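# Retrieve spanner from under UPS battery guard into tray

## Task

Pull the spanner out from beneath the transparent guard over the UPS batteries and leave it lying flat in the tray. Although the breaker is off, the exposed battery terminals and the link between them are still live: the job fails if the spanner bridges any two of them, or if any part of the robot touches a terminal. The bench hook is insulated and safe to use as a tool.

## Robot and tools

Robot: two seven-joint xArm7 arms, left_arm and right_arm, each with a parallel two-finger gripper and a wrist camera. The left_arm base sits near (-0.051, +0.368, 0) m and the right_arm base near (-0.042, -0.390, 0) m in the scene frame, both almost unrotated. Cameras: cam_high (504x504, on a fixed stand behind the arms), cam_left_wrist and cam_right_wrist (896x504 each).

Frames: the scene frame has its origin at table height, midway between the nominal bases, with +z up and +x pointing out over the table; left_arm is on +y. Image left and right do not match arm names. Each arm reports its hand pose, velocities and targets in its own base frame, and its offsets are along its own base axes. Fixed cameras and the table use the scene frame. Gripper axes: the fingers point along +z and close along y. end_effector_position is the pinch point between the closed pads, about 2 cm short of the fingertips, and the tips move roughly 10 mm further forward as the fingers close. Reported poses can be wrong by a few cm, more so at long reach.

execute_actions(actions, cameras): actions is a list of actions. Each action has up to 15 rows, one per 1/30 s step, and a short action repeats its last row to fill 15 steps. Every row holds 14 numbers in [-1, 1]: the left_arm's dx, dy, dz, rx, ry, rz, opening, then the same seven for right_arm. Send both arms' numbers even if only one moves. The six pose numbers are an offset from that arm's Hand target as it stood when the action began, not from the previous row. Scale: 1.0 equals 0.6 m or 180 degrees. rx, ry, rz together form a single rotation vector, applied about the Hand target position. If the dx, dy, dz vector is longer than 1.0 it may be shortened. Because each new action starts from the current Hand target, repeating an offset moves the arm further. Six zeros re-command the present Hand target. Opening is absolute: +1 is fully open (0.084 m) and -1 is closed. Leaving a 0 in the opening slot is itself a command, so to keep a grip as it is, resend the current value. An empty actions list returns images and the scene state.

move(target, speed, blend, opening_speed, blocking, cameras): drives each gripper in a straight line toward offset targets. target is one 14-number row or a list of up to 15 rows. Every row is an offset from the same starting Hand targets, not from the row before it. speed is in m/s (0.002–1, default 0.25), and rotation is capped at twice that value in rad/s. blend, in metres, rounds off corners between rows. opening_speed is in units per second on the -1..+1 scale, minimum 0.2. The whole move lasts at most 10 s. Paths do not avoid obstacles. Faster moves overshoot more and hit harder. The result adds a 'move:' line with the ending (done, off_target, moving, held, fault) and any limits; limits=paced means clipped and limits=held means steps were withheld.

wait(seconds 0–10) lets the scene run on. stop brakes a running move. zoom_image(camera, region [x0,y0,x1,y1] px, at most 504 each side) enlarges the latest image from that camera. clear_fault(arm) clears a torque fault that has already been reported. finished_scene(scene) ends the scene and cannot be undone. read_manual only returns licence text.

Controller: each step, the commanded pose is clipped to within 70 mm and 16 degrees of the measured pose. 'Hand target' is the last pose after clipping. The gripper often comes to rest short of it, so send the missing distance again. An arm that is blocked keeps pushing until you command it back past its current position. A clearance check holds back commands that would bring the two arms close; avoid contact between the arms, including gripping the other arm's fingers.

Gripping: grip_measured is on the same scale as opening. To hold something, command an opening well below grip_measured. Each pad is limited to about 24 N.

Faults: contact torque at a joint's load limit (waist 41.8, shoulder 42, upper arm roll 26.7, elbow 26.7, forearm roll 26.7, wrist pitch 14.4, wrist roll 15 N m) stops the arm until clear_fault is called. Holding a motor at its torque limit for 1 s, or overloading it for a long time, also triggers this. Motors heat up when holding loads, when the arm is stretched out, or when pushing toward a pose it cannot reach. A MOTOR HOT line appears at 65 °C, and at 80 °C the arm brakes for 30–60 s.

Avoid drops, releasing parts that are still moving, slams and hard pushes. Do not touch the terminals, and do not let the spanner bridge them. If anything falls off the table, the task fails. Loose objects may occasionally be pushed by the scene itself. The insulated hook on the bench can be used to drag the spanner out from under the guard.

Each tool is called after "Request:" as name([rows], argument=value, ...), one row to a line, values as JSON.

## Session

Request:
execute_actions(actions=[])

Scene clock: 0.00 s.
left_arm: end_effector_position=(+0.5960, +0.2412, +0.2163) grip_measured=+1.00 end_effector_quat_wxyz=(-0.048, +0.873, +0.403, +0.271) | right_arm: end_effector_position=(+0.4914, +0.4642, +0.3394) grip_measured=+1.00 end_effector_quat_wxyz=(-0.305, +0.826, +0.122, +0.459)
Joint positions: left_arm=[0.301 0.269 0.073 1.202 0.279 0.404 -0.728 0.084] | right_arm=[0.71 0.207 0.114 1.04 0.268 -0.345 0.199 0.084]
Joint velocities: within noise
Joint torques (N m): no reading
Hand target: left_arm +0.5960, +0.2412, +0.2163; -0.048, +0.873, +0.403, +0.271 | right_arm +0.4914, +0.4642, +0.3394; -0.305, +0.826, +0.122, +0.459
Tool commands: left_gripper/opening=+1.0 right_gripper/opening=+1.0

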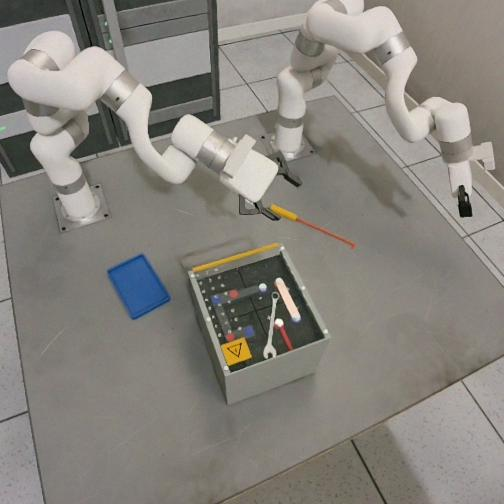

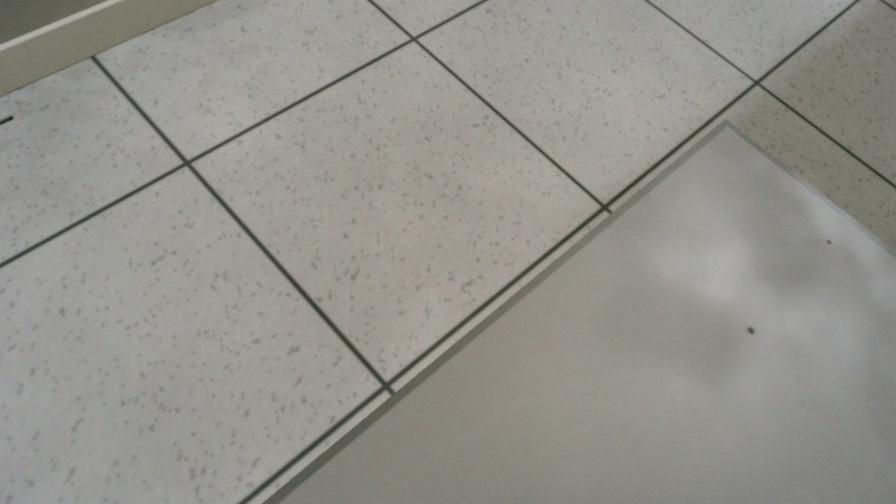

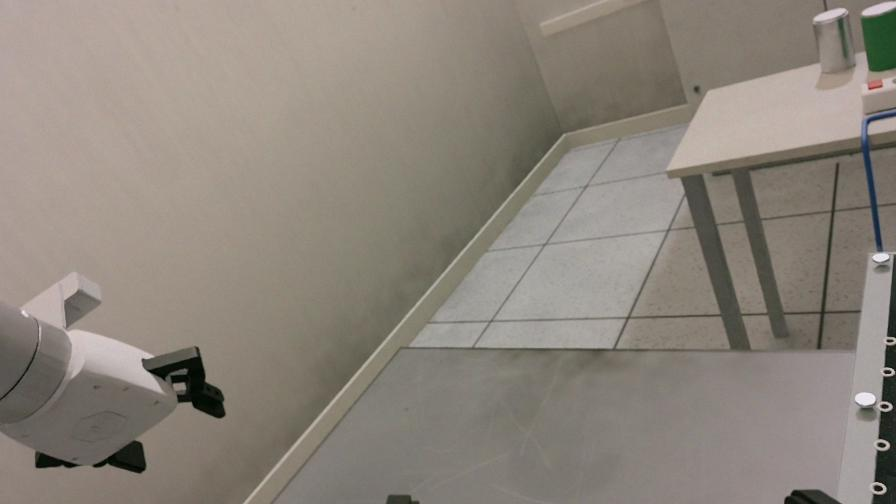

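Request:
zoom_image(camera="cam_high", region=[170, 220, 350, 420])

Request:
zoom_image(camera="cam_high", region=[80, 130, 380, 430])

Scaled by 2.520 from the camera's 504x504 image, which has a finer 720x720 frame.

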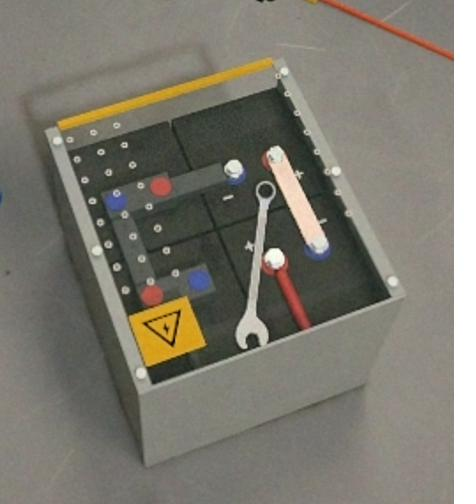

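Scaled by 1.680 from the camera's 504x504 image, which has a finer 720x720 frame.

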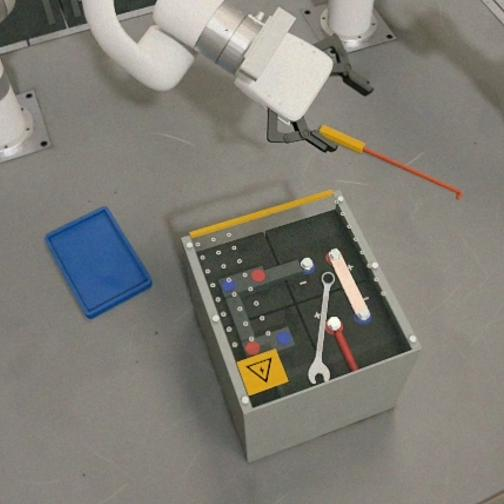

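Request:
move(target=[-0.493, -0.235, 0.223, -0.032, 0.18, -0.268, 1, -0.032, 0.01, 0.18, -0.206, 0.31, -0.0824, 1], speed=0.3, cameras=["all"])

Scene clock: 65.17 s.
left_arm: end_effector_position=(+0.3002, +0.1002, +0.3501) grip_measured=+1.00 end_effector_quat_wxyz=(+0.000, +1.000, +0.001, +0.000) | right_arm: end_effector_position=(+0.4717, +0.4696, +0.4468) grip_measured=+1.00 end_effector_quat_wxyz=(-0.111, +0.987, +0.001, +0.113)
Joint positions: left_arm=[0.267 -0.542 0.04 0.968 0.021 1.51 0.298 0.084] | right_arm=[0.832 0.723 -0.179 2.707 0.139 1.671 0.751 0.084]
Joint torques (N m): left_arm=[-3.71 -8.65 -1.86 26.56 2.76 -0.73 0.99] | right_arm=[-3.85 -33.81 0.69 16.34 -1.14 -3.42 2.18]
Hand target: left_arm +0.3002, +0.1002, +0.3501; +0.000, +1.000, +0.001, +0.000 | right_arm +0.4722, +0.4702, +0.4474; -0.014, +1.000, +0.000, +0.014
Off the commanded pose: left_arm 0.000 m, 0 deg | right_arm 0.001 m, 18 deg; orientation clipped.
elbow stopped short (right arm): the move would have taken joint 4 (elbow) straighter than the controller allows.
move: off_target (right_arm); limits=paced

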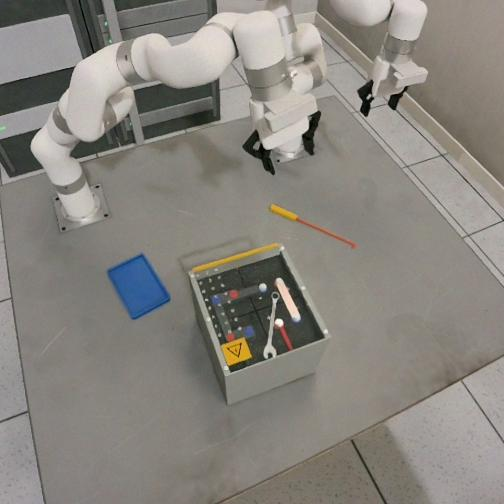

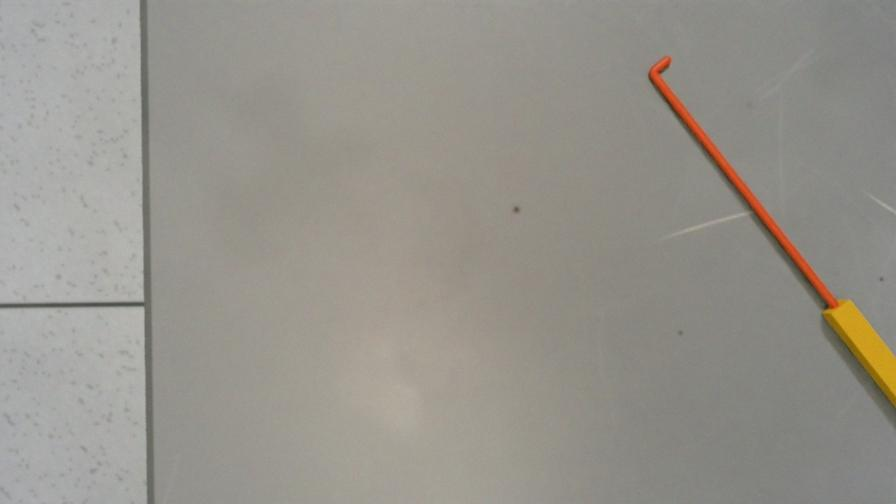

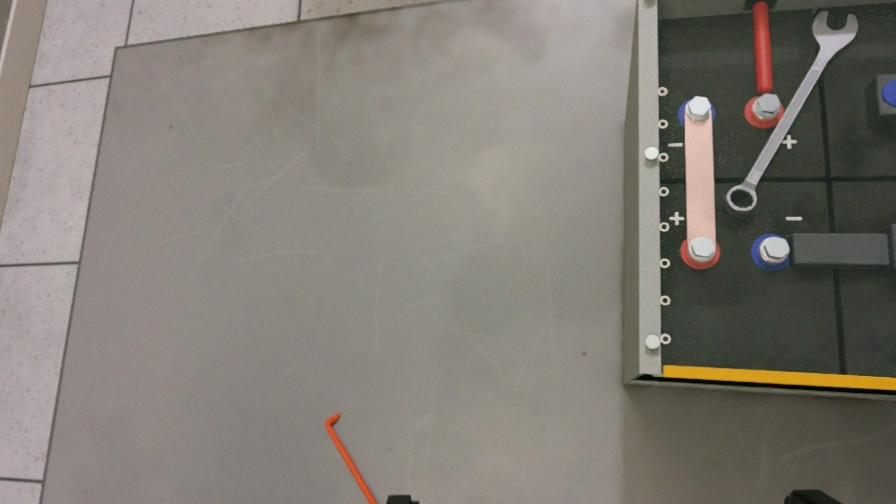

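Request:
move(target=[0, -0.2, 0, 0, 0, 0, 1, 0, -0.2, 0, 0, 0, 0, 1], speed=0.3, cameras=["cam_left_wrist", "cam_right_wrist"])

Scene clock: 76.30 s.
left_arm: end_effector_position=(+0.3002, -0.0198, +0.3501) grip_measured=+1.00 end_effector_quat_wxyz=(+0.000, +1.000, +0.001, +0.000) | right_arm: end_effector_position=(+0.4717, +0.3498, +0.4468) grip_measured=+1.00 end_effector_quat_wxyz=(-0.027, +0.999, +0.001, +0.032)
Joint positions: left_arm=[0.177 -0.606 -0.167 0.934 -0.095 1.533 0.042 0.084] | right_arm=[0.687 0.664 -0.181 2.707 0.134 1.965 0.604 0.084]
Joint torques (N m): left_arm=[-3.83 -1.8 -0.29 26.36 -3.36 -3.24 -0.83] | right_arm=[-3.81 -24.65 1.04 15.44 -1.07 -0.27 1.21]
Hand target: left_arm +0.3002, -0.0198, +0.3501; +0.000, +1.000, +0.001, +0.000 | right_arm +0.4722, +0.3502, +0.4474; -0.014, +1.000, +0.000, +0.014
Off the commanded pose: left_arm 0.000 m, 0 deg | right_arm 0.001 m, 3 deg.
elbow stopped short (right arm): the move would have taken joint 4 (elbow) straighter than the controller allows.
move: off_target (right_arm)
Images, in order (width x height): cam_left_wrist 896x504, cam_right_wrist 896x504.

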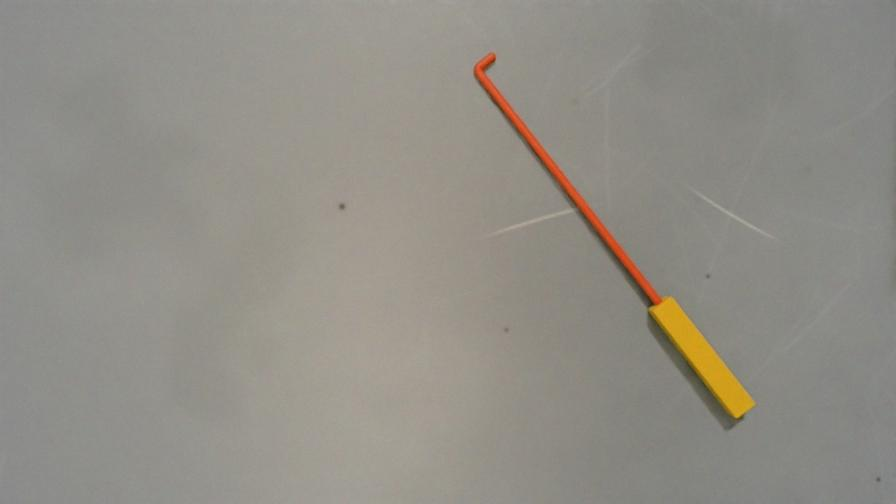

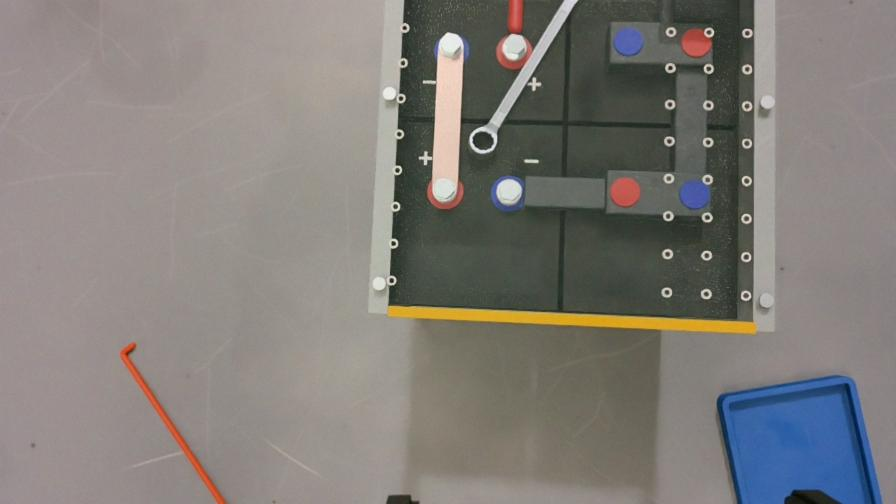

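Request:
zoom_image(camera="cam_right_wrist", region=[360, 0, 800, 350])

Scaled by 1.145 from the camera's 896x504 image, which has a finer 1280x720 frame.

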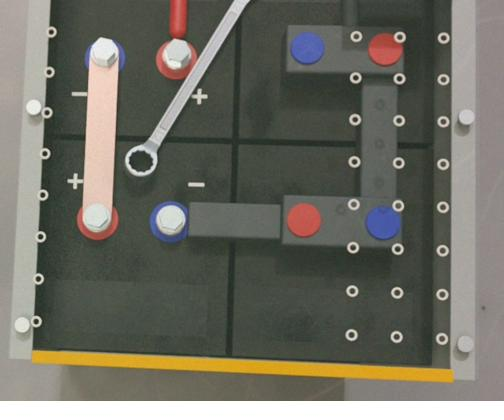

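Request:
move(target=[0, 0, 0, 0, 0, 0, 1, 0.2, -0.03, 0, 0, 0, 0, 1], speed=0.3, cameras=["cam_right_wrist"])

Request:
zoom_image(camera="cam_right_wrist", region=[350, 0, 800, 504])

Scene clock: 139.27 s.
left_arm: end_effector_position=(+0.3002, -0.0198, +0.3501) grip_measured=+1.00 end_effector_quat_wxyz=(+0.000, +1.000, +0.001, +0.000) | right_arm: end_effector_position=(+0.5915, +0.3318, +0.4468) grip_measured=+1.00 end_effector_quat_wxyz=(-0.091, +0.984, +0.000, +0.152)
Joint positions: left_arm=[0.177 -0.606 -0.167 0.934 -0.095 1.533 0.042 0.084] | right_arm=[0.554 0.734 -0.176 2.707 0.151 1.621 0.48 0.084]
Joint torques (N m): left_arm=[-3.98 -1.76 -0.04 26.23 -2.95 -3.12 -0.11] | right_arm=[-3.81 -26.63 0.79 12.93 -1.29 -3.55 0.07]
Hand target: left_arm +0.3002, -0.0198, +0.3501; +0.000, +1.000, +0.001, +0.000 | right_arm +0.5922, +0.3322, +0.4474; -0.023, +0.999, +0.000, +0.031
Off the commanded pose: left_arm 0.000 m, 0 deg | right_arm 0.001 m, 18 deg; orientation clipped.
elbow stopped short (right arm): the move would have taken joint 4 (elbow) straighter than the controller allows.
move: off_target (right_arm); limits=paced
Images, in order (width x height): cam_right_wrist 896x504.

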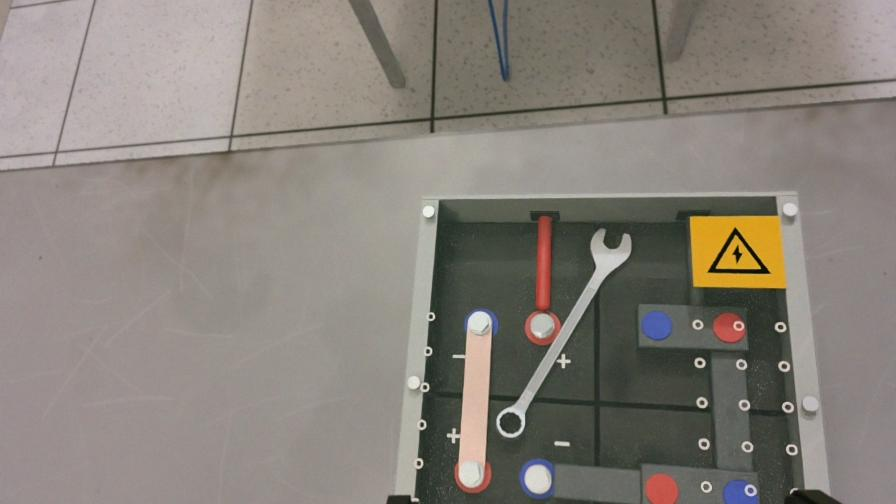

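Scaled by 1.000.

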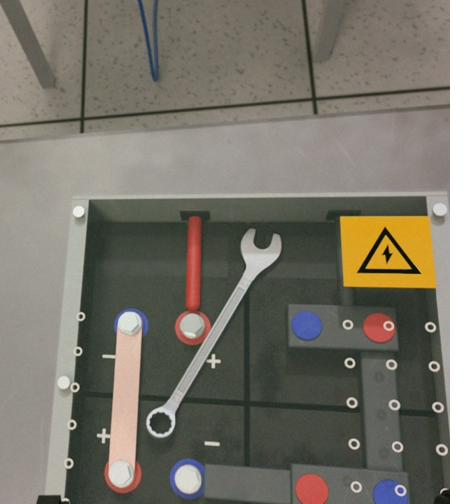

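Request:
move([
  [0, 0, -0.05, 0, 0, 0, 1, -0.454, -0.087, -0.1, -0.008, -0.25, -0.006, 1],
  [0, 0, -0.1667, 0, 0, 0, 1, -0.454, -0.087, -0.512, -0.013, -0.37, -0.009, 1],
], blend=[0.05, 0], speed=0.3, cameras=["cam_left_wrist", "cam_right_wrist"])

Scene clock: 201.70 s.
left_arm: end_effector_position=(+0.3002, -0.0198, +0.2500) grip_measured=+1.00 end_effector_quat_wxyz=(+0.000, +1.000, +0.001, +0.000) | right_arm: end_effector_position=(+0.3199, +0.2800, +0.1402) grip_measured=+1.00 end_effector_quat_wxyz=(+0.000, +0.818, +0.000, +0.575)
Joint positions: left_arm=[0.167 -0.621 -0.19 0.639 -0.116 1.253 0.047 0.084] | right_arm=[0.974 -0.025 0.188 0.436 -1.78 1.078 2.662 0.084]
Joint torques (N m): left_arm=[-4.08 -1.76 -0.26 18.35 -3.2 -3.2 0.95] | right_arm=[2.66 -9.7 1.85 13.82 1.41 2.8 2.42]
Hand target: left_arm +0.3002, -0.0198, +0.2500; +0.000, +1.000, +0.001, +0.000 | right_arm +0.3198, +0.2800, +0.1402; +0.000, +0.818, +0.000, +0.575
Off the commanded pose: left_arm 0.000 m, 0 deg | right_arm 0.000 m, 0 deg.
move: done; limits=paced
Images, in order (width x height): cam_left_wrist 896x504, cam_right_wrist 896x504.

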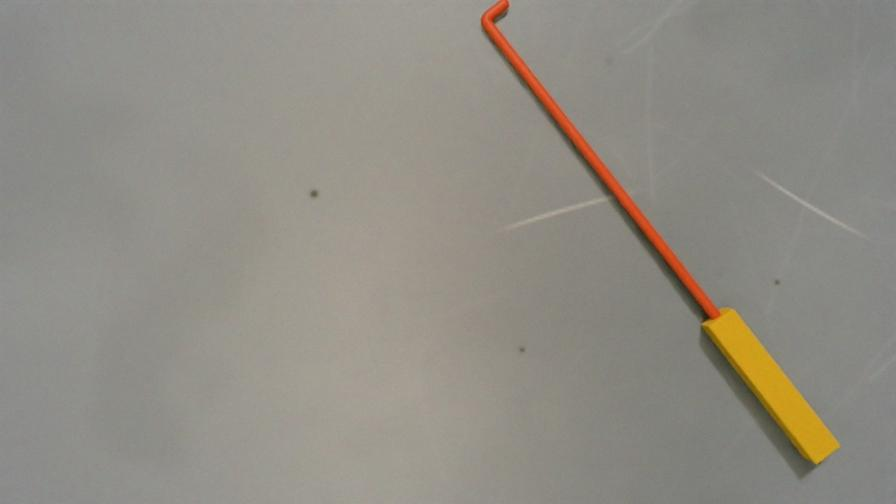

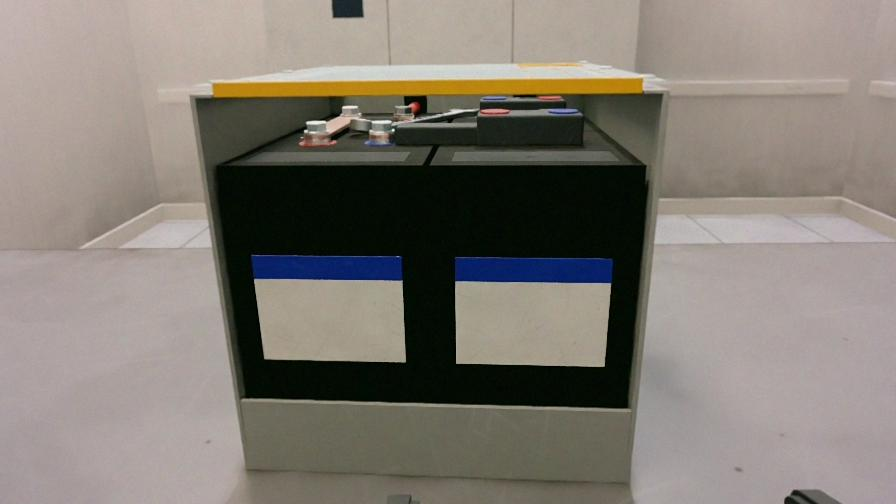

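Request:
move(target=[0, 0.366, 0.167, 0, 0, 0, 1, -0.0563, 0.5267, 0.1, -0.1257, 0.3756, 0.1788, 1], speed=0.3, cameras=["cam_high", "cam_right_wrist"])

Scene clock: 464.93 s.
left_arm: end_effector_position=(+0.3002, +0.1998, +0.3502) grip_measured=+1.00 end_effector_quat_wxyz=(+0.000, +1.000, +0.001, +0.000) | right_arm: end_effector_position=(+0.2861, +0.5960, +0.2002) grip_measured=+1.00 end_effector_quat_wxyz=(+0.000, +0.948, +0.318, +0.000)
Joint positions: left_arm=[0.347 -0.402 0.189 1.081 0.074 1.477 0.512 0.084] | right_arm=[0.956 0.744 0.292 2.08 -0.201 1.361 0.57 0.084]
Joint torques (N m): left_arm=[3.31 -5.65 0.86 26.62 -2.35 -0.72 0.89] | right_arm=[3.34 -29.19 0.66 19.03 -1.03 -0.17 -2.19]
Hand target: left_arm +0.3002, +0.1998, +0.3502; +0.000, +1.000, +0.001, +0.000 | right_arm +0.2861, +0.5960, +0.2002; +0.000, +0.948, +0.318, +0.000
Off the commanded pose: left_arm 0.000 m, 0 deg | right_arm 0.000 m, 0 deg.
move: done
Images, in order (width x height): cam_high 504x504, cam_right_wrist 896x504.

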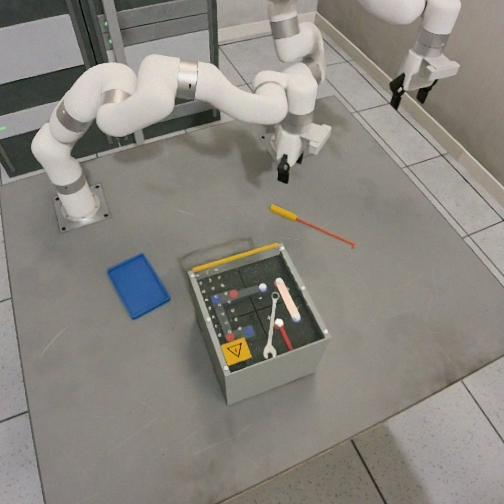

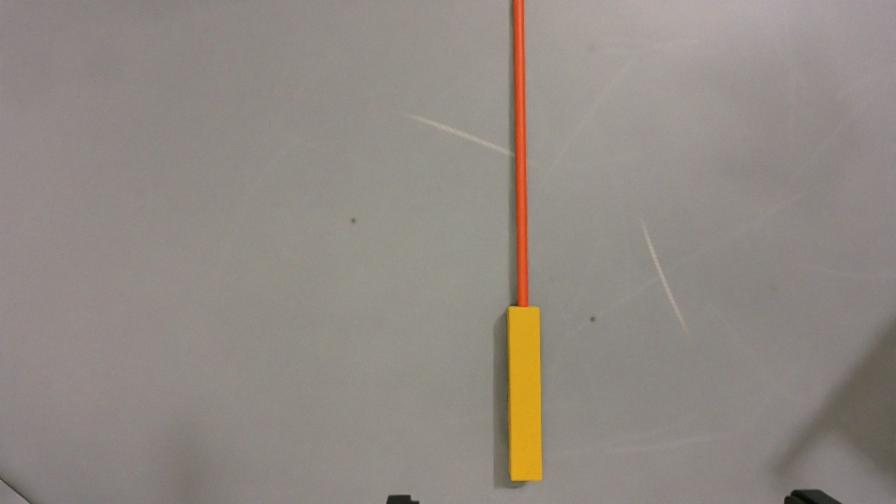

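Request:
move(target=[0, 0, 0, 0, 0, 0, 1, 0, 0, -0.16667, 0, 0, 0, 1], speed=0.25, cameras=["cam_right_wrist"])

Scene clock: 474.93 s.
left_arm: end_effector_position=(+0.3002, +0.1998, +0.3502) grip_measured=+1.00 end_effector_quat_wxyz=(+0.000, +1.000, +0.001, +0.000) | right_arm: end_effector_position=(+0.2861, +0.5960, +0.1002) grip_measured=+1.00 end_effector_quat_wxyz=(+0.000, +0.948, +0.318, +0.000)
Joint positions: left_arm=[0.347 -0.402 0.189 1.081 0.074 1.477 0.512 0.084] | right_arm=[0.942 0.805 0.28 1.893 -0.224 1.118 0.591 0.084]
Joint torques (N m): left_arm=[-0.47 -5.63 0.42 26.44 -2.58 -0.81 0.44] | right_arm=[2.82 -29.52 0.93 18.97 -1.22 -2.92 2.26]
Hand target: left_arm +0.3002, +0.1998, +0.3502; +0.000, +1.000, +0.001, +0.000 | right_arm +0.2861, +0.5960, +0.1002; +0.000, +0.948, +0.318, +0.000
Off the commanded pose: left_arm 0.000 m, 0 deg | right_arm 0.000 m, 0 deg.
move: done
Images, in order (width x height): cam_right_wrist 896x504.

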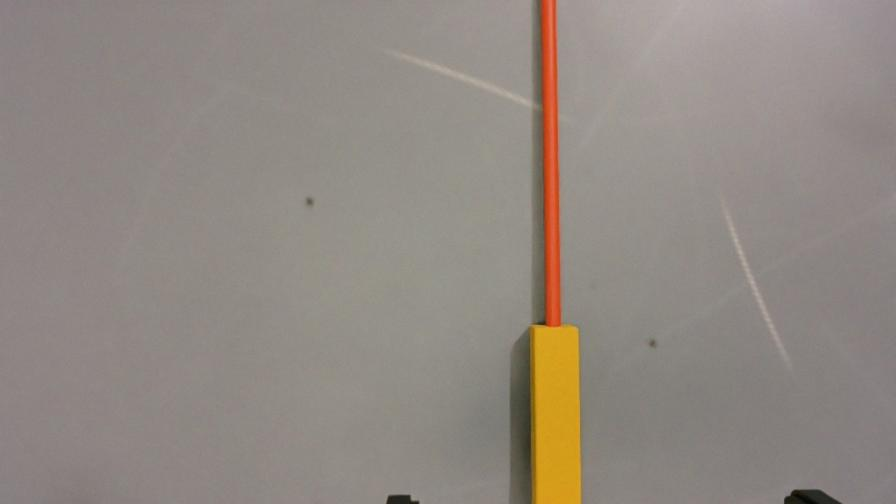

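Request:
move([
  [0, 0, 0, 0, 0, 0, 1, -0.0015, 0.002, -0.1287, 0, 0, 0, 1],
  [0, 0, 0, 0, 0, 0, 1, -0.0015, 0.002, -0.1287, 0, 0, 0, -1],
], speed=0.12, opening_speed=1.5, cameras=["cam_right_wrist"])

Scene clock: 506.17 s.
left_arm: end_effector_position=(+0.3002, +0.1998, +0.3502) grip_measured=+1.00 end_effector_quat_wxyz=(+0.000, +1.000, +0.001, +0.000) | right_arm: end_effector_position=(+0.2852, +0.5972, +0.0230) grip_measured=-0.64 end_effector_quat_wxyz=(+0.000, +0.948, +0.318, +0.000)
Joint positions: left_arm=[0.347 -0.402 0.189 1.081 0.074 1.477 0.512 0.084] | right_arm=[0.951 0.914 0.26 1.855 -0.25 0.971 0.608 0.016]
Joint torques (N m): left_arm=[-2.18 -5.59 -2.08 26.45 -2.76 -0.95 -0.01] | right_arm=[1.26 -31.03 1.84 17.14 -0.69 -2.41 1.45]
Hand target: left_arm +0.3002, +0.1998, +0.3502; +0.000, +1.000, +0.001, +0.000 | right_arm +0.2852, +0.5972, +0.0230; +0.000, +0.948, +0.318, +0.000
Off the commanded pose: left_arm 0.000 m, 0 deg | right_arm 0.000 m, 0 deg.
move: done
Images, in order (width x height): cam_right_wrist 896x504.

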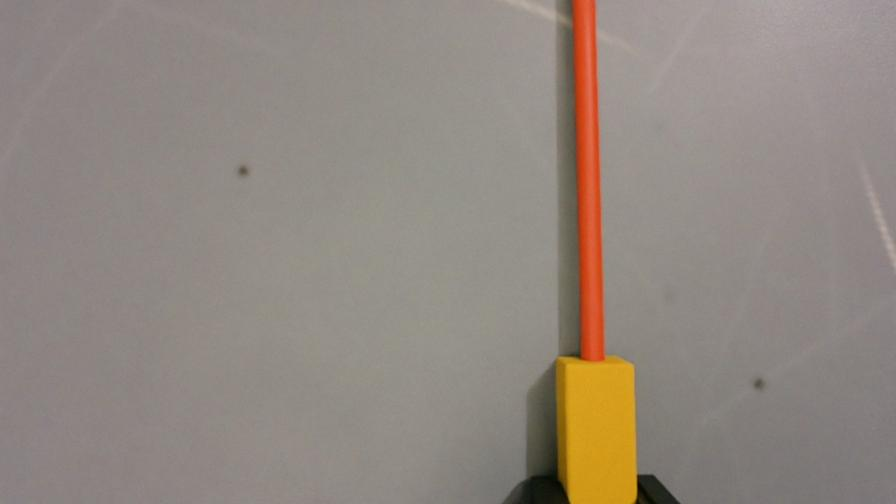

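Request:
move([
  [0, 0, 0, 0, 0, 0, 1, 0, 0, 0.2, 0, 0, 0, -1],
  [0, 0, 0, 0, 0, 0, 1, -0.1087, -0.3928, 0.295, 0.4808, 0.1613, -0.1613, -1],
  [0.35, -0.935, 0.023, -0.0243, -0.081, -0.185, 1, -0.1087, -0.3928, 0.295, 0.4808, 0.1613, -0.1613, -1],
], blend=[0.03, 0.0, 0], speed=0.25, cameras=["cam_left_wrist", "cam_right_wrist", "cam_high"])

Scene clock: 593.77 s.
left_arm: end_effector_position=(+0.5102, -0.3612, +0.3641) grip_measured=+1.00 end_effector_quat_wxyz=(+0.038, +0.950, -0.285, +0.125) | right_arm: end_effector_position=(+0.2199, +0.3615, +0.2000) grip_measured=-0.64 end_effector_quat_wxyz=(+0.707, -0.707, +0.000, +0.000)
Joint positions: left_arm=[-0.225 0.348 -0.517 1.83 0.208 1.266 -0.146 0.084] | right_arm=[0.138 -0.09 0.378 0.285 2.065 1.419 -1.231 0.016]
Joint torques (N m): left_arm=[-3.71 -17.83 -0.72 26.83 2.89 -1.19 -0.96] | right_arm=[-3.91 -6.59 -2.27 9.06 -0.7 3.59 -2.25]
Hand target: left_arm +0.5102, -0.3612, +0.3640; +0.038, +0.950, -0.285, +0.125 | right_arm +0.2199, +0.3615, +0.2000; +0.707, -0.707, +0.000, +0.000
Off the commanded pose: left_arm 0.000 m, 0 deg | right_arm 0.000 m, 0 deg.
move: done

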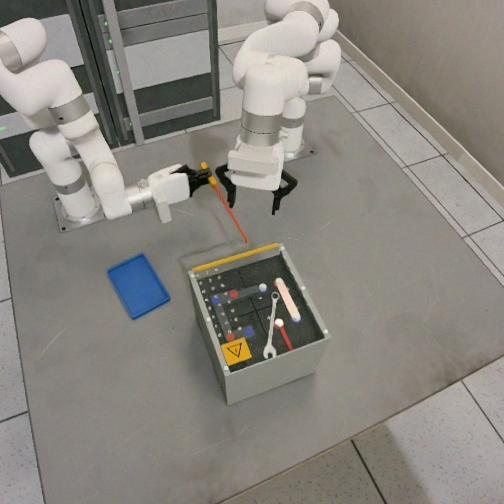

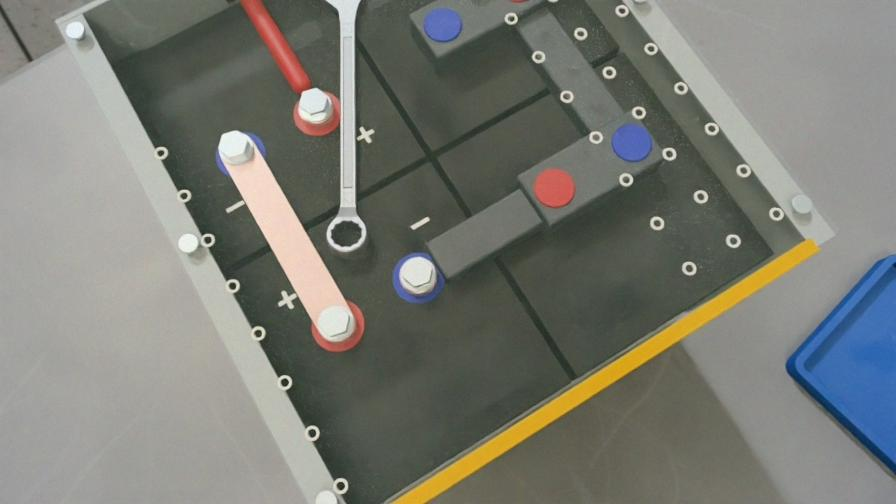

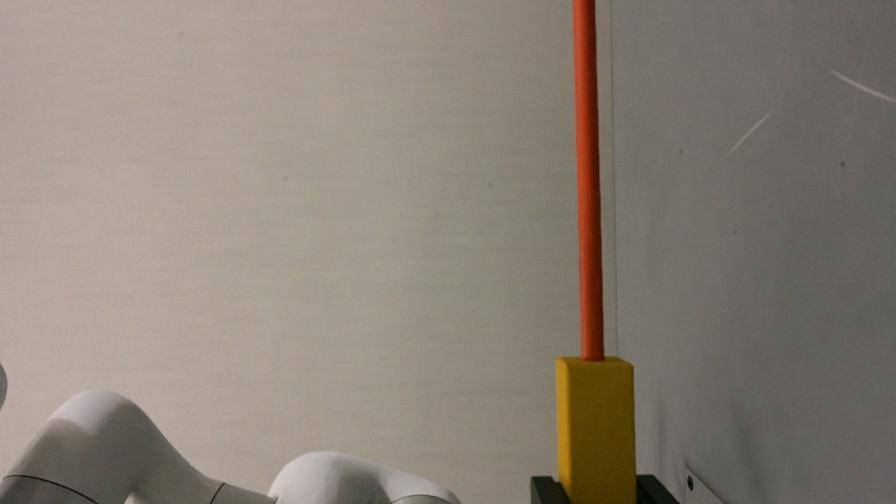

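Request:
zoom_image(camera="cam_left_wrist", region=[200, 0, 500, 370])

Scaled by 1.362 from the camera's 896x504 image, which has a finer 1280x720 frame.

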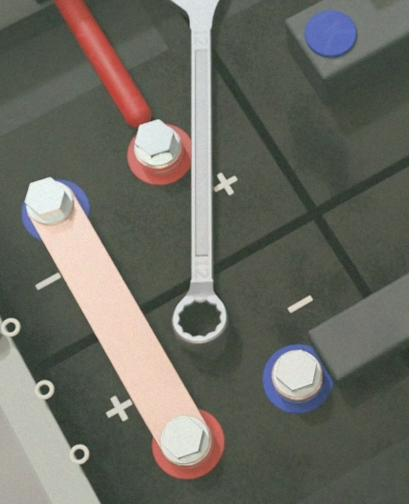

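Request:
move(target=[0, 0, 0, 0, 0, 0, 1, 0.1783, 0.0083, 0, 0, 0, 0, -1], speed=0.1, cameras=["cam_left_wrist", "cam_high"])

Request:
zoom_image(camera="cam_left_wrist", region=[200, 134, 560, 504])

Scene clock: 863.77 s.
left_arm: end_effector_position=(+0.5102, -0.3612, +0.3640) grip_measured=+1.00 end_effector_quat_wxyz=(+0.038, +0.950, -0.285, +0.125) | right_arm: end_effector_position=(+0.3269, +0.3665, +0.2000) grip_measured=-0.64 end_effector_quat_wxyz=(+0.707, -0.707, +0.000, +0.000)
Joint positions: left_arm=[-0.225 0.348 -0.517 1.83 0.208 1.266 -0.146 0.084] | right_arm=[0.07 0.181 0.305 0.615 1.887 1.369 -1.17 0.016]
Joint torques (N m): left_arm=[-3.97 -17.79 -0.77 26.72 2.98 -1.29 -0.89] | right_arm=[-10.33 -14.41 -8.92 22.15 3.37 -2.15 2.21]
Hand target: left_arm +0.5102, -0.3612, +0.3640; +0.038, +0.950, -0.285, +0.125 | right_arm +0.3269, +0.3665, +0.2000; +0.707, -0.707, +0.000, +0.000
Off the commanded pose: left_arm 0.000 m, 0 deg | right_arm 0.000 m, 0 deg.
move: done
Images, in order (width x height): cam_high 504x504, cam_left_wrist 896x504.

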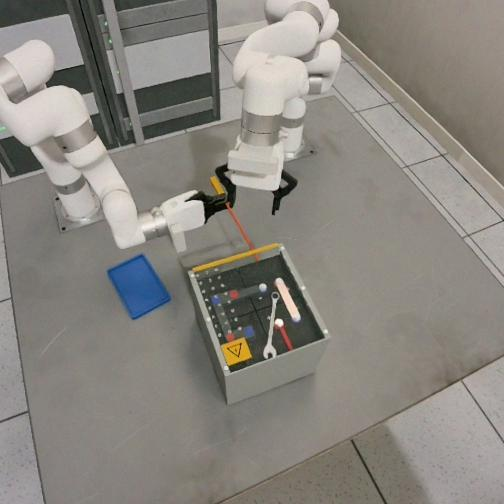

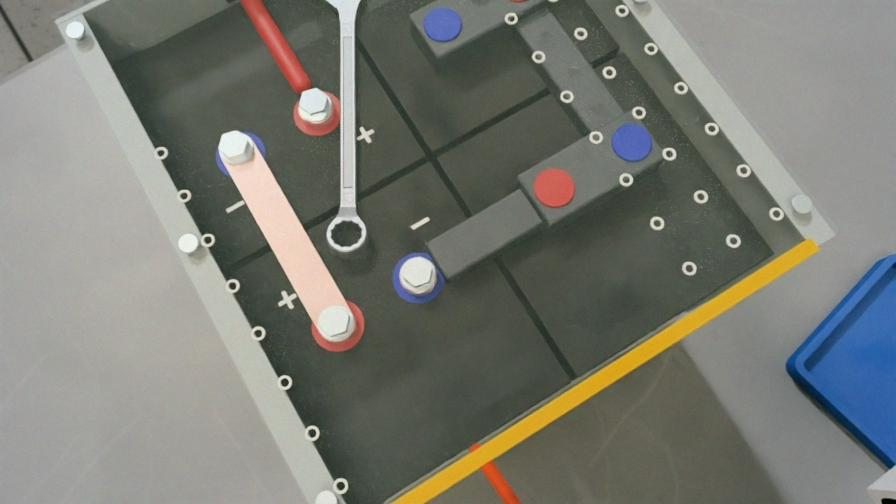

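Scaled by 1.362 from the camera's 896x504 image, which has a finer 1280x720 frame.

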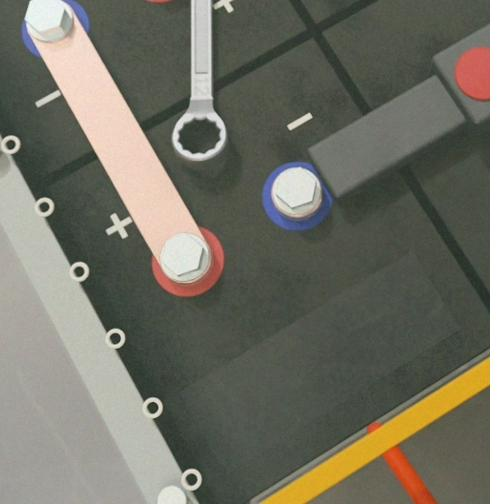

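Request:
move(target=[0, 0, 0, 0, 0, 0, 1, 0.15, -0.003, 0, 0, 0, 0, -1], speed=0.08, cameras=["cam_left_wrist"])

Request:
zoom_image(camera="cam_left_wrist", region=[200, 134, 560, 504])

Scene clock: 888.10 s.
left_arm: end_effector_position=(+0.5102, -0.3612, +0.3640) grip_measured=+1.00 end_effector_quat_wxyz=(+0.038, +0.950, -0.285, +0.125) | right_arm: end_effector_position=(+0.4170, +0.3646, +0.2000) grip_measured=-0.89 end_effector_quat_wxyz=(+0.707, -0.707, +0.000, +0.000)
Joint positions: left_arm=[-0.225 0.348 -0.517 1.83 0.208 1.266 -0.146 0.084] | right_arm=[0.052 0.381 0.255 0.908 1.776 1.345 -1.069 0.005]
Joint torques (N m): left_arm=[-3.81 -18.27 -0.8 26.72 2.56 -1.22 -0.91] | right_arm=[-7.87 -18.96 -7.51 22.67 3.14 -3.19 2.33]
Hand target: left_arm +0.5102, -0.3612, +0.3640; +0.038, +0.950, -0.285, +0.125 | right_arm +0.4169, +0.3647, +0.2000; +0.707, -0.707, +0.000, +0.000
Off the commanded pose: left_arm 0.000 m, 0 deg | right_arm 0.000 m, 0 deg.
move: done
Images, in order (width x height): cam_left_wrist 896x504.

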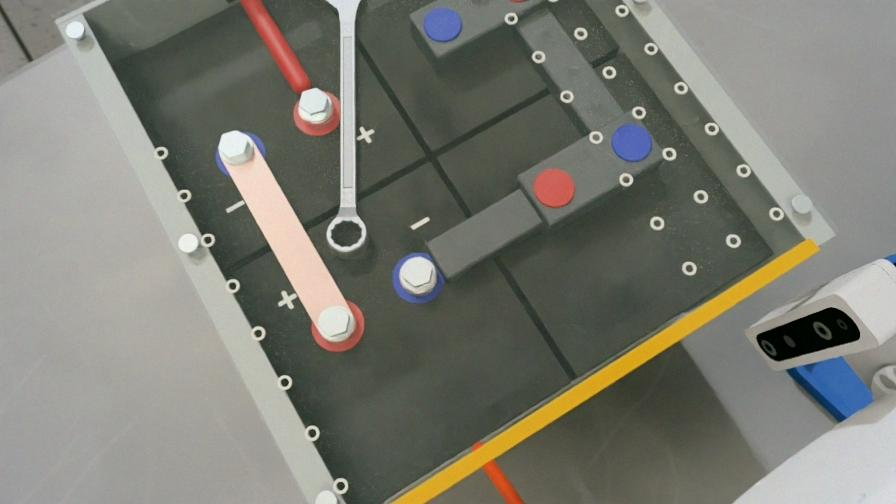

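Scaled by 1.362 from the camera's 896x504 image, which has a finer 1280x720 frame.

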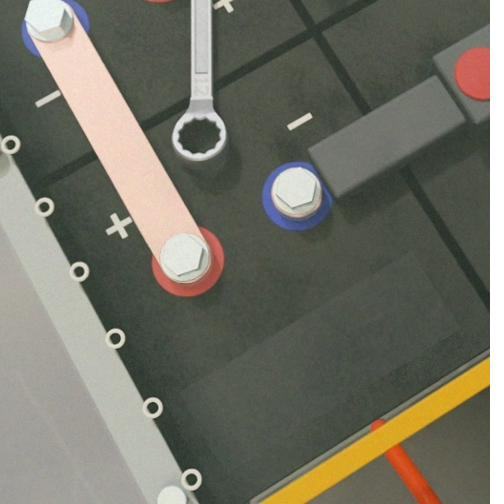

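Request:
zoom_image(camera="cam_left_wrist", region=[420, 400, 540, 504])

Request:
zoom_image(camera="cam_high", region=[180, 140, 320, 280])

Scaled by 4.200 from the camera's 896x504 image, which has a finer 1280x720 frame.

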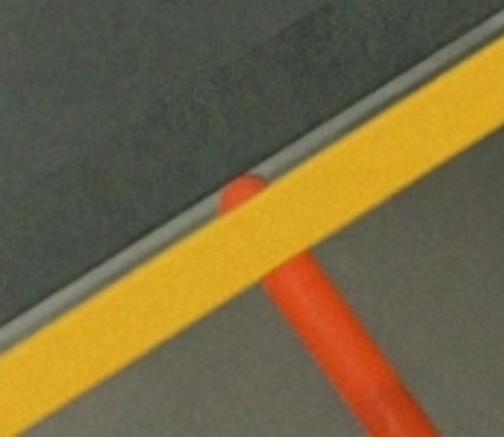

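This scene's latest camera images include none from cam_high. They are from: cam_left_wrist. cam_high's image comes with the result of a call that names it in "cameras".

Request:
move(target=[0, 0, 0, 0, 0, 0, 1, -0.2, 0, 0, 0, 0, 0, -1], speed=0.15, cameras=["cam_high", "cam_left_wrist", "cam_right_wrist"])

Request:
zoom_image(camera="cam_high", region=[150, 140, 330, 320])

Scene clock: 941.20 s.
left_arm: end_effector_position=(+0.5102, -0.3612, +0.3640) grip_measured=+1.00 end_effector_quat_wxyz=(+0.038, +0.950, -0.285, +0.125) | right_arm: end_effector_position=(+0.2969, +0.3647, +0.2000) grip_measured=-0.89 end_effector_quat_wxyz=(+0.707, -0.707, +0.000, +0.000)
Joint positions: left_arm=[-0.225 0.348 -0.517 1.83 0.208 1.266 -0.146 0.084] | right_arm=[0.077 0.11 0.323 0.52 1.927 1.383 -1.196 0.005]
Joint torques (N m): left_arm=[-3.91 -18.27 -0.78 26.49 2.49 -1.29 -0.9] | right_arm=[2.83 -19.1 2.35 8.2 2.1 3.56 -1.3]
Hand target: left_arm +0.5102, -0.3612, +0.3640; +0.038, +0.950, -0.285, +0.125 | right_arm +0.2969, +0.3647, +0.2000; +0.707, -0.707, +0.000, +0.000
Off the commanded pose: left_arm 0.000 m, 0 deg | right_arm 0.000 m, 0 deg.
move: done

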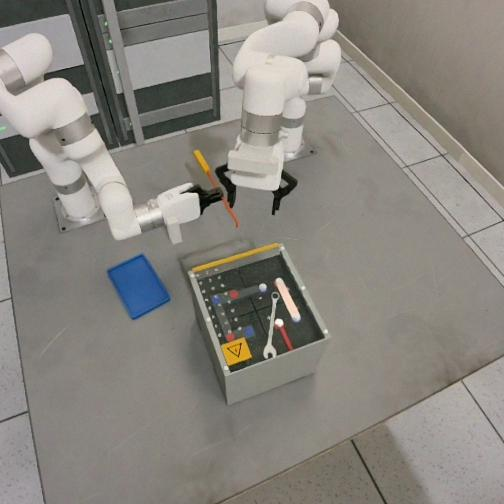

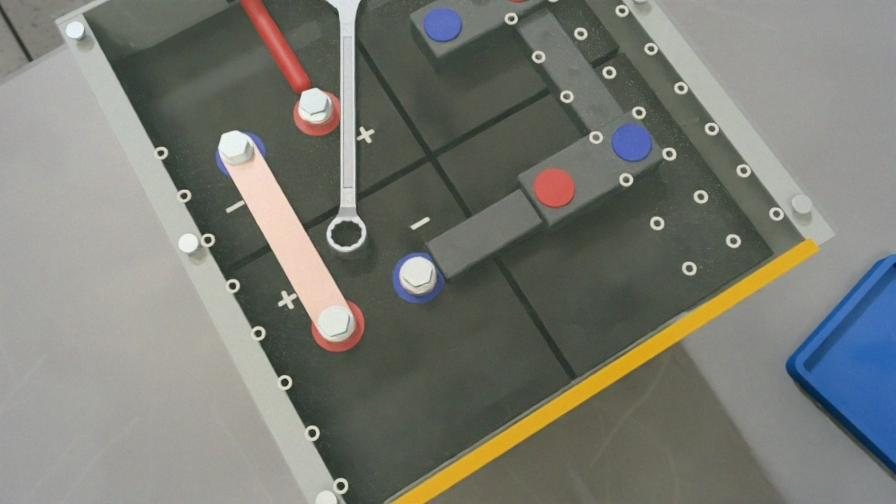

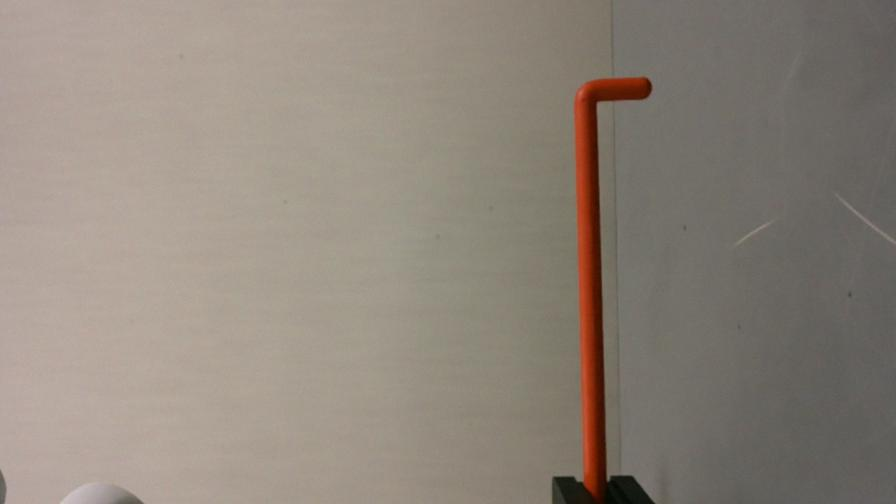

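Scaled by 2.800 from the camera's 504x504 image, which has a finer 720x720 frame.

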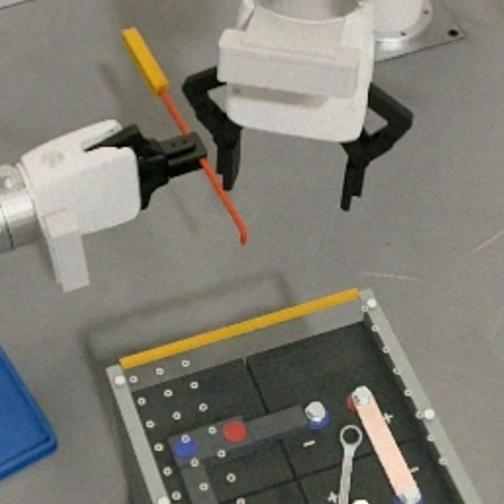

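Request:
move([
  [0,0,0,0,0,0,1, 0.005,-0.191,-0.1667,-0.5,0,0,-1],
  [0,0,0,0,0,0,1, 0.005,-0.191,-0.2942,-0.5,0,0,-1],
  [0,0,0,0,0,0,1, 0.005,-0.191,-0.2942,-0.5,0,0,0.0],
], speed=[0.25, 0.1, 0.1], blend=[0.01, 0, 0], cameras=["cam_right_wrist", "cam_high"])

Scene clock: 995.90 s.
left_arm: end_effector_position=(+0.5102, -0.3612, +0.3640) grip_measured=+1.00 end_effector_quat_wxyz=(+0.038, +0.950, -0.285, +0.125) | right_arm: end_effector_position=(+0.2999, +0.2501, +0.0235) grip_measured=-0.01 end_effector_quat_wxyz=(+0.000, +1.000, +0.000, +0.000)
Joint positions: left_arm=[-0.225 0.348 -0.517 1.83 0.208 1.266 -0.146 0.084] | right_arm=[-0.058 0.201 0.716 0.608 -0.294 0.473 0.911 0.044]
Joint torques (N m): left_arm=[-3.86 -18.52 -0.86 26.46 2.03 -1.33 -0.83] | right_arm=[2.99 -10.79 0.11 14.17 -1.05 -0.06 2.4]
Hand target: left_arm +0.5102, -0.3612, +0.3640; +0.038, +0.950, -0.285, +0.125 | right_arm +0.2999, +0.2501, +0.0235; +0.000, +1.000, +0.000, +0.000
Off the commanded pose: left_arm 0.000 m, 0 deg | right_arm 0.000 m, 0 deg.
move: done
Images, in order (width x height): cam_high 504x504, cam_right_wrist 896x504.

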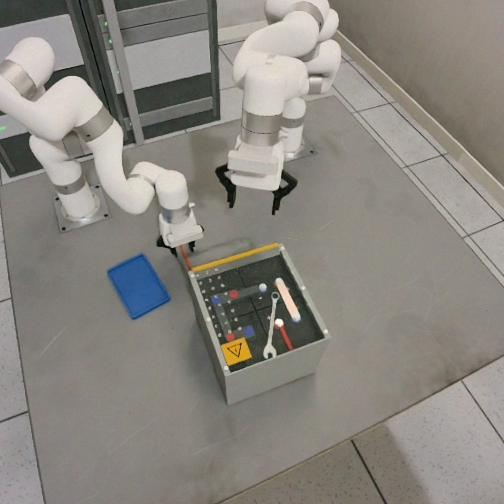

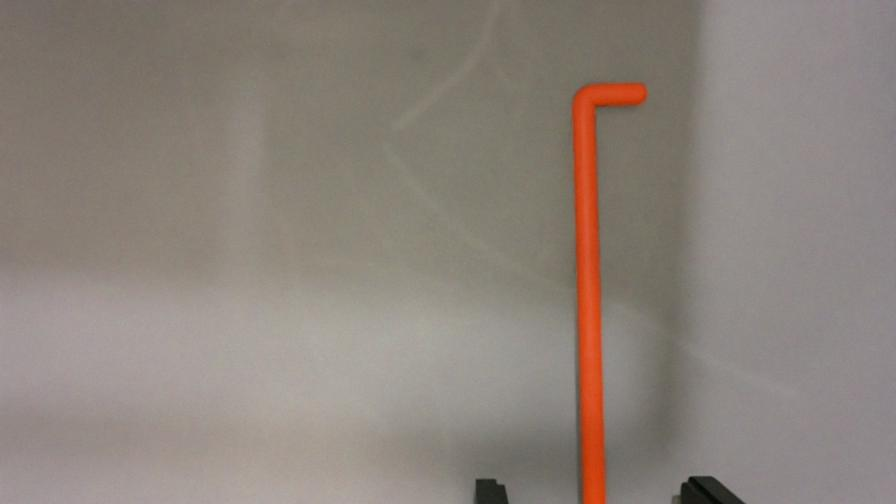

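Request:
move([
  [0,0,0,0,0,0,1, -0.2367,0,0,0,0,0,0.0],
  [0,0,0,0,0,0,1, -0.2367,0,0,0,0,0,-1],
  [0,0,0,0,0,0,1, -0.2367,0,0.2,0,0,0,-1],
], speed=[0.25, 0.1, 0.2], cameras=["cam_right_wrist"])

Scene clock: 1004.73 s.
left_arm: end_effector_position=(+0.5102, -0.3612, +0.3640) grip_measured=+1.00 end_effector_quat_wxyz=(+0.038, +0.950, -0.285, +0.125) | right_arm: end_effector_position=(+0.2376, +0.2707, +0.0337) grip_measured=-0.01 end_effector_quat_wxyz=(-0.011, +1.000, -0.002, +0.021)
Joint positions: left_arm=[-0.225 0.348 -0.517 1.83 0.208 1.266 -0.146 0.084] | right_arm=[-0.009 0.028 0.853 0.456 -0.098 0.395 0.938 0.044]
Joint torques (N m): left_arm=[-3.61 -18.53 -0.9 26.5 1.84 -1.25 -0.83] | right_arm=[-2.52 -6.55 -1.23 14.07 -1.04 -0.71 0.17]
Hand target: left_arm +0.5102, -0.3612, +0.3640; +0.038, +0.950, -0.285, +0.125 | right_arm +0.2376, +0.2707, +0.0337; -0.011, +1.000, -0.002, +0.021 (not the last commanded pose)
Tool commands: left_gripper/opening=+1.0 right_gripper/opening=+0.0
Off the commanded pose: left_arm 0.000 m, 0 deg | right_arm 0.137 m, 3 deg.
TORQUE FAULT: the external load on joint 4 (elbow) of the right arm reached its load limit, and that arm stopped. The contact can be on any part of that arm beyond that joint, not only on its tool. A torque fault puts only its own arm into a fault stop. That arm's remaining commands of this call were not run. The hold on joint 4 (elbow) of that arm was moved back by the arm itself, up to 3 degrees, as the stop began. That arm is still stopped at the end of this call. While its stop runs, that arm, its gripper or tool too, takes no new command.
CLEAR FAULT: the right arm stays stopped (state 4) until you call clear_fault(arm="right_arm").
End effector pose when the fault began: right_arm: position (+0.2195, +0.2499, +0.0185), quat_wxyz (+0.008, +1.000, -0.002, +0.003)
Joint positions when the fault began: right_arm=[-0.01 0.031 0.851 0.406 -0.101 0.396 0.938 0.044]
move: fault (right_arm); path passed 0 of 3 targets; target 2's new opening was not sent
Images, in order (width x height): cam_right_wrist 896x504.

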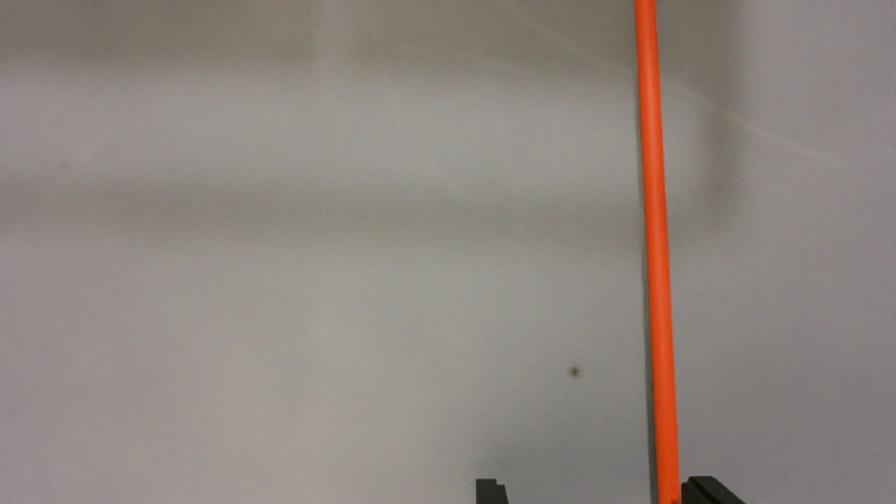

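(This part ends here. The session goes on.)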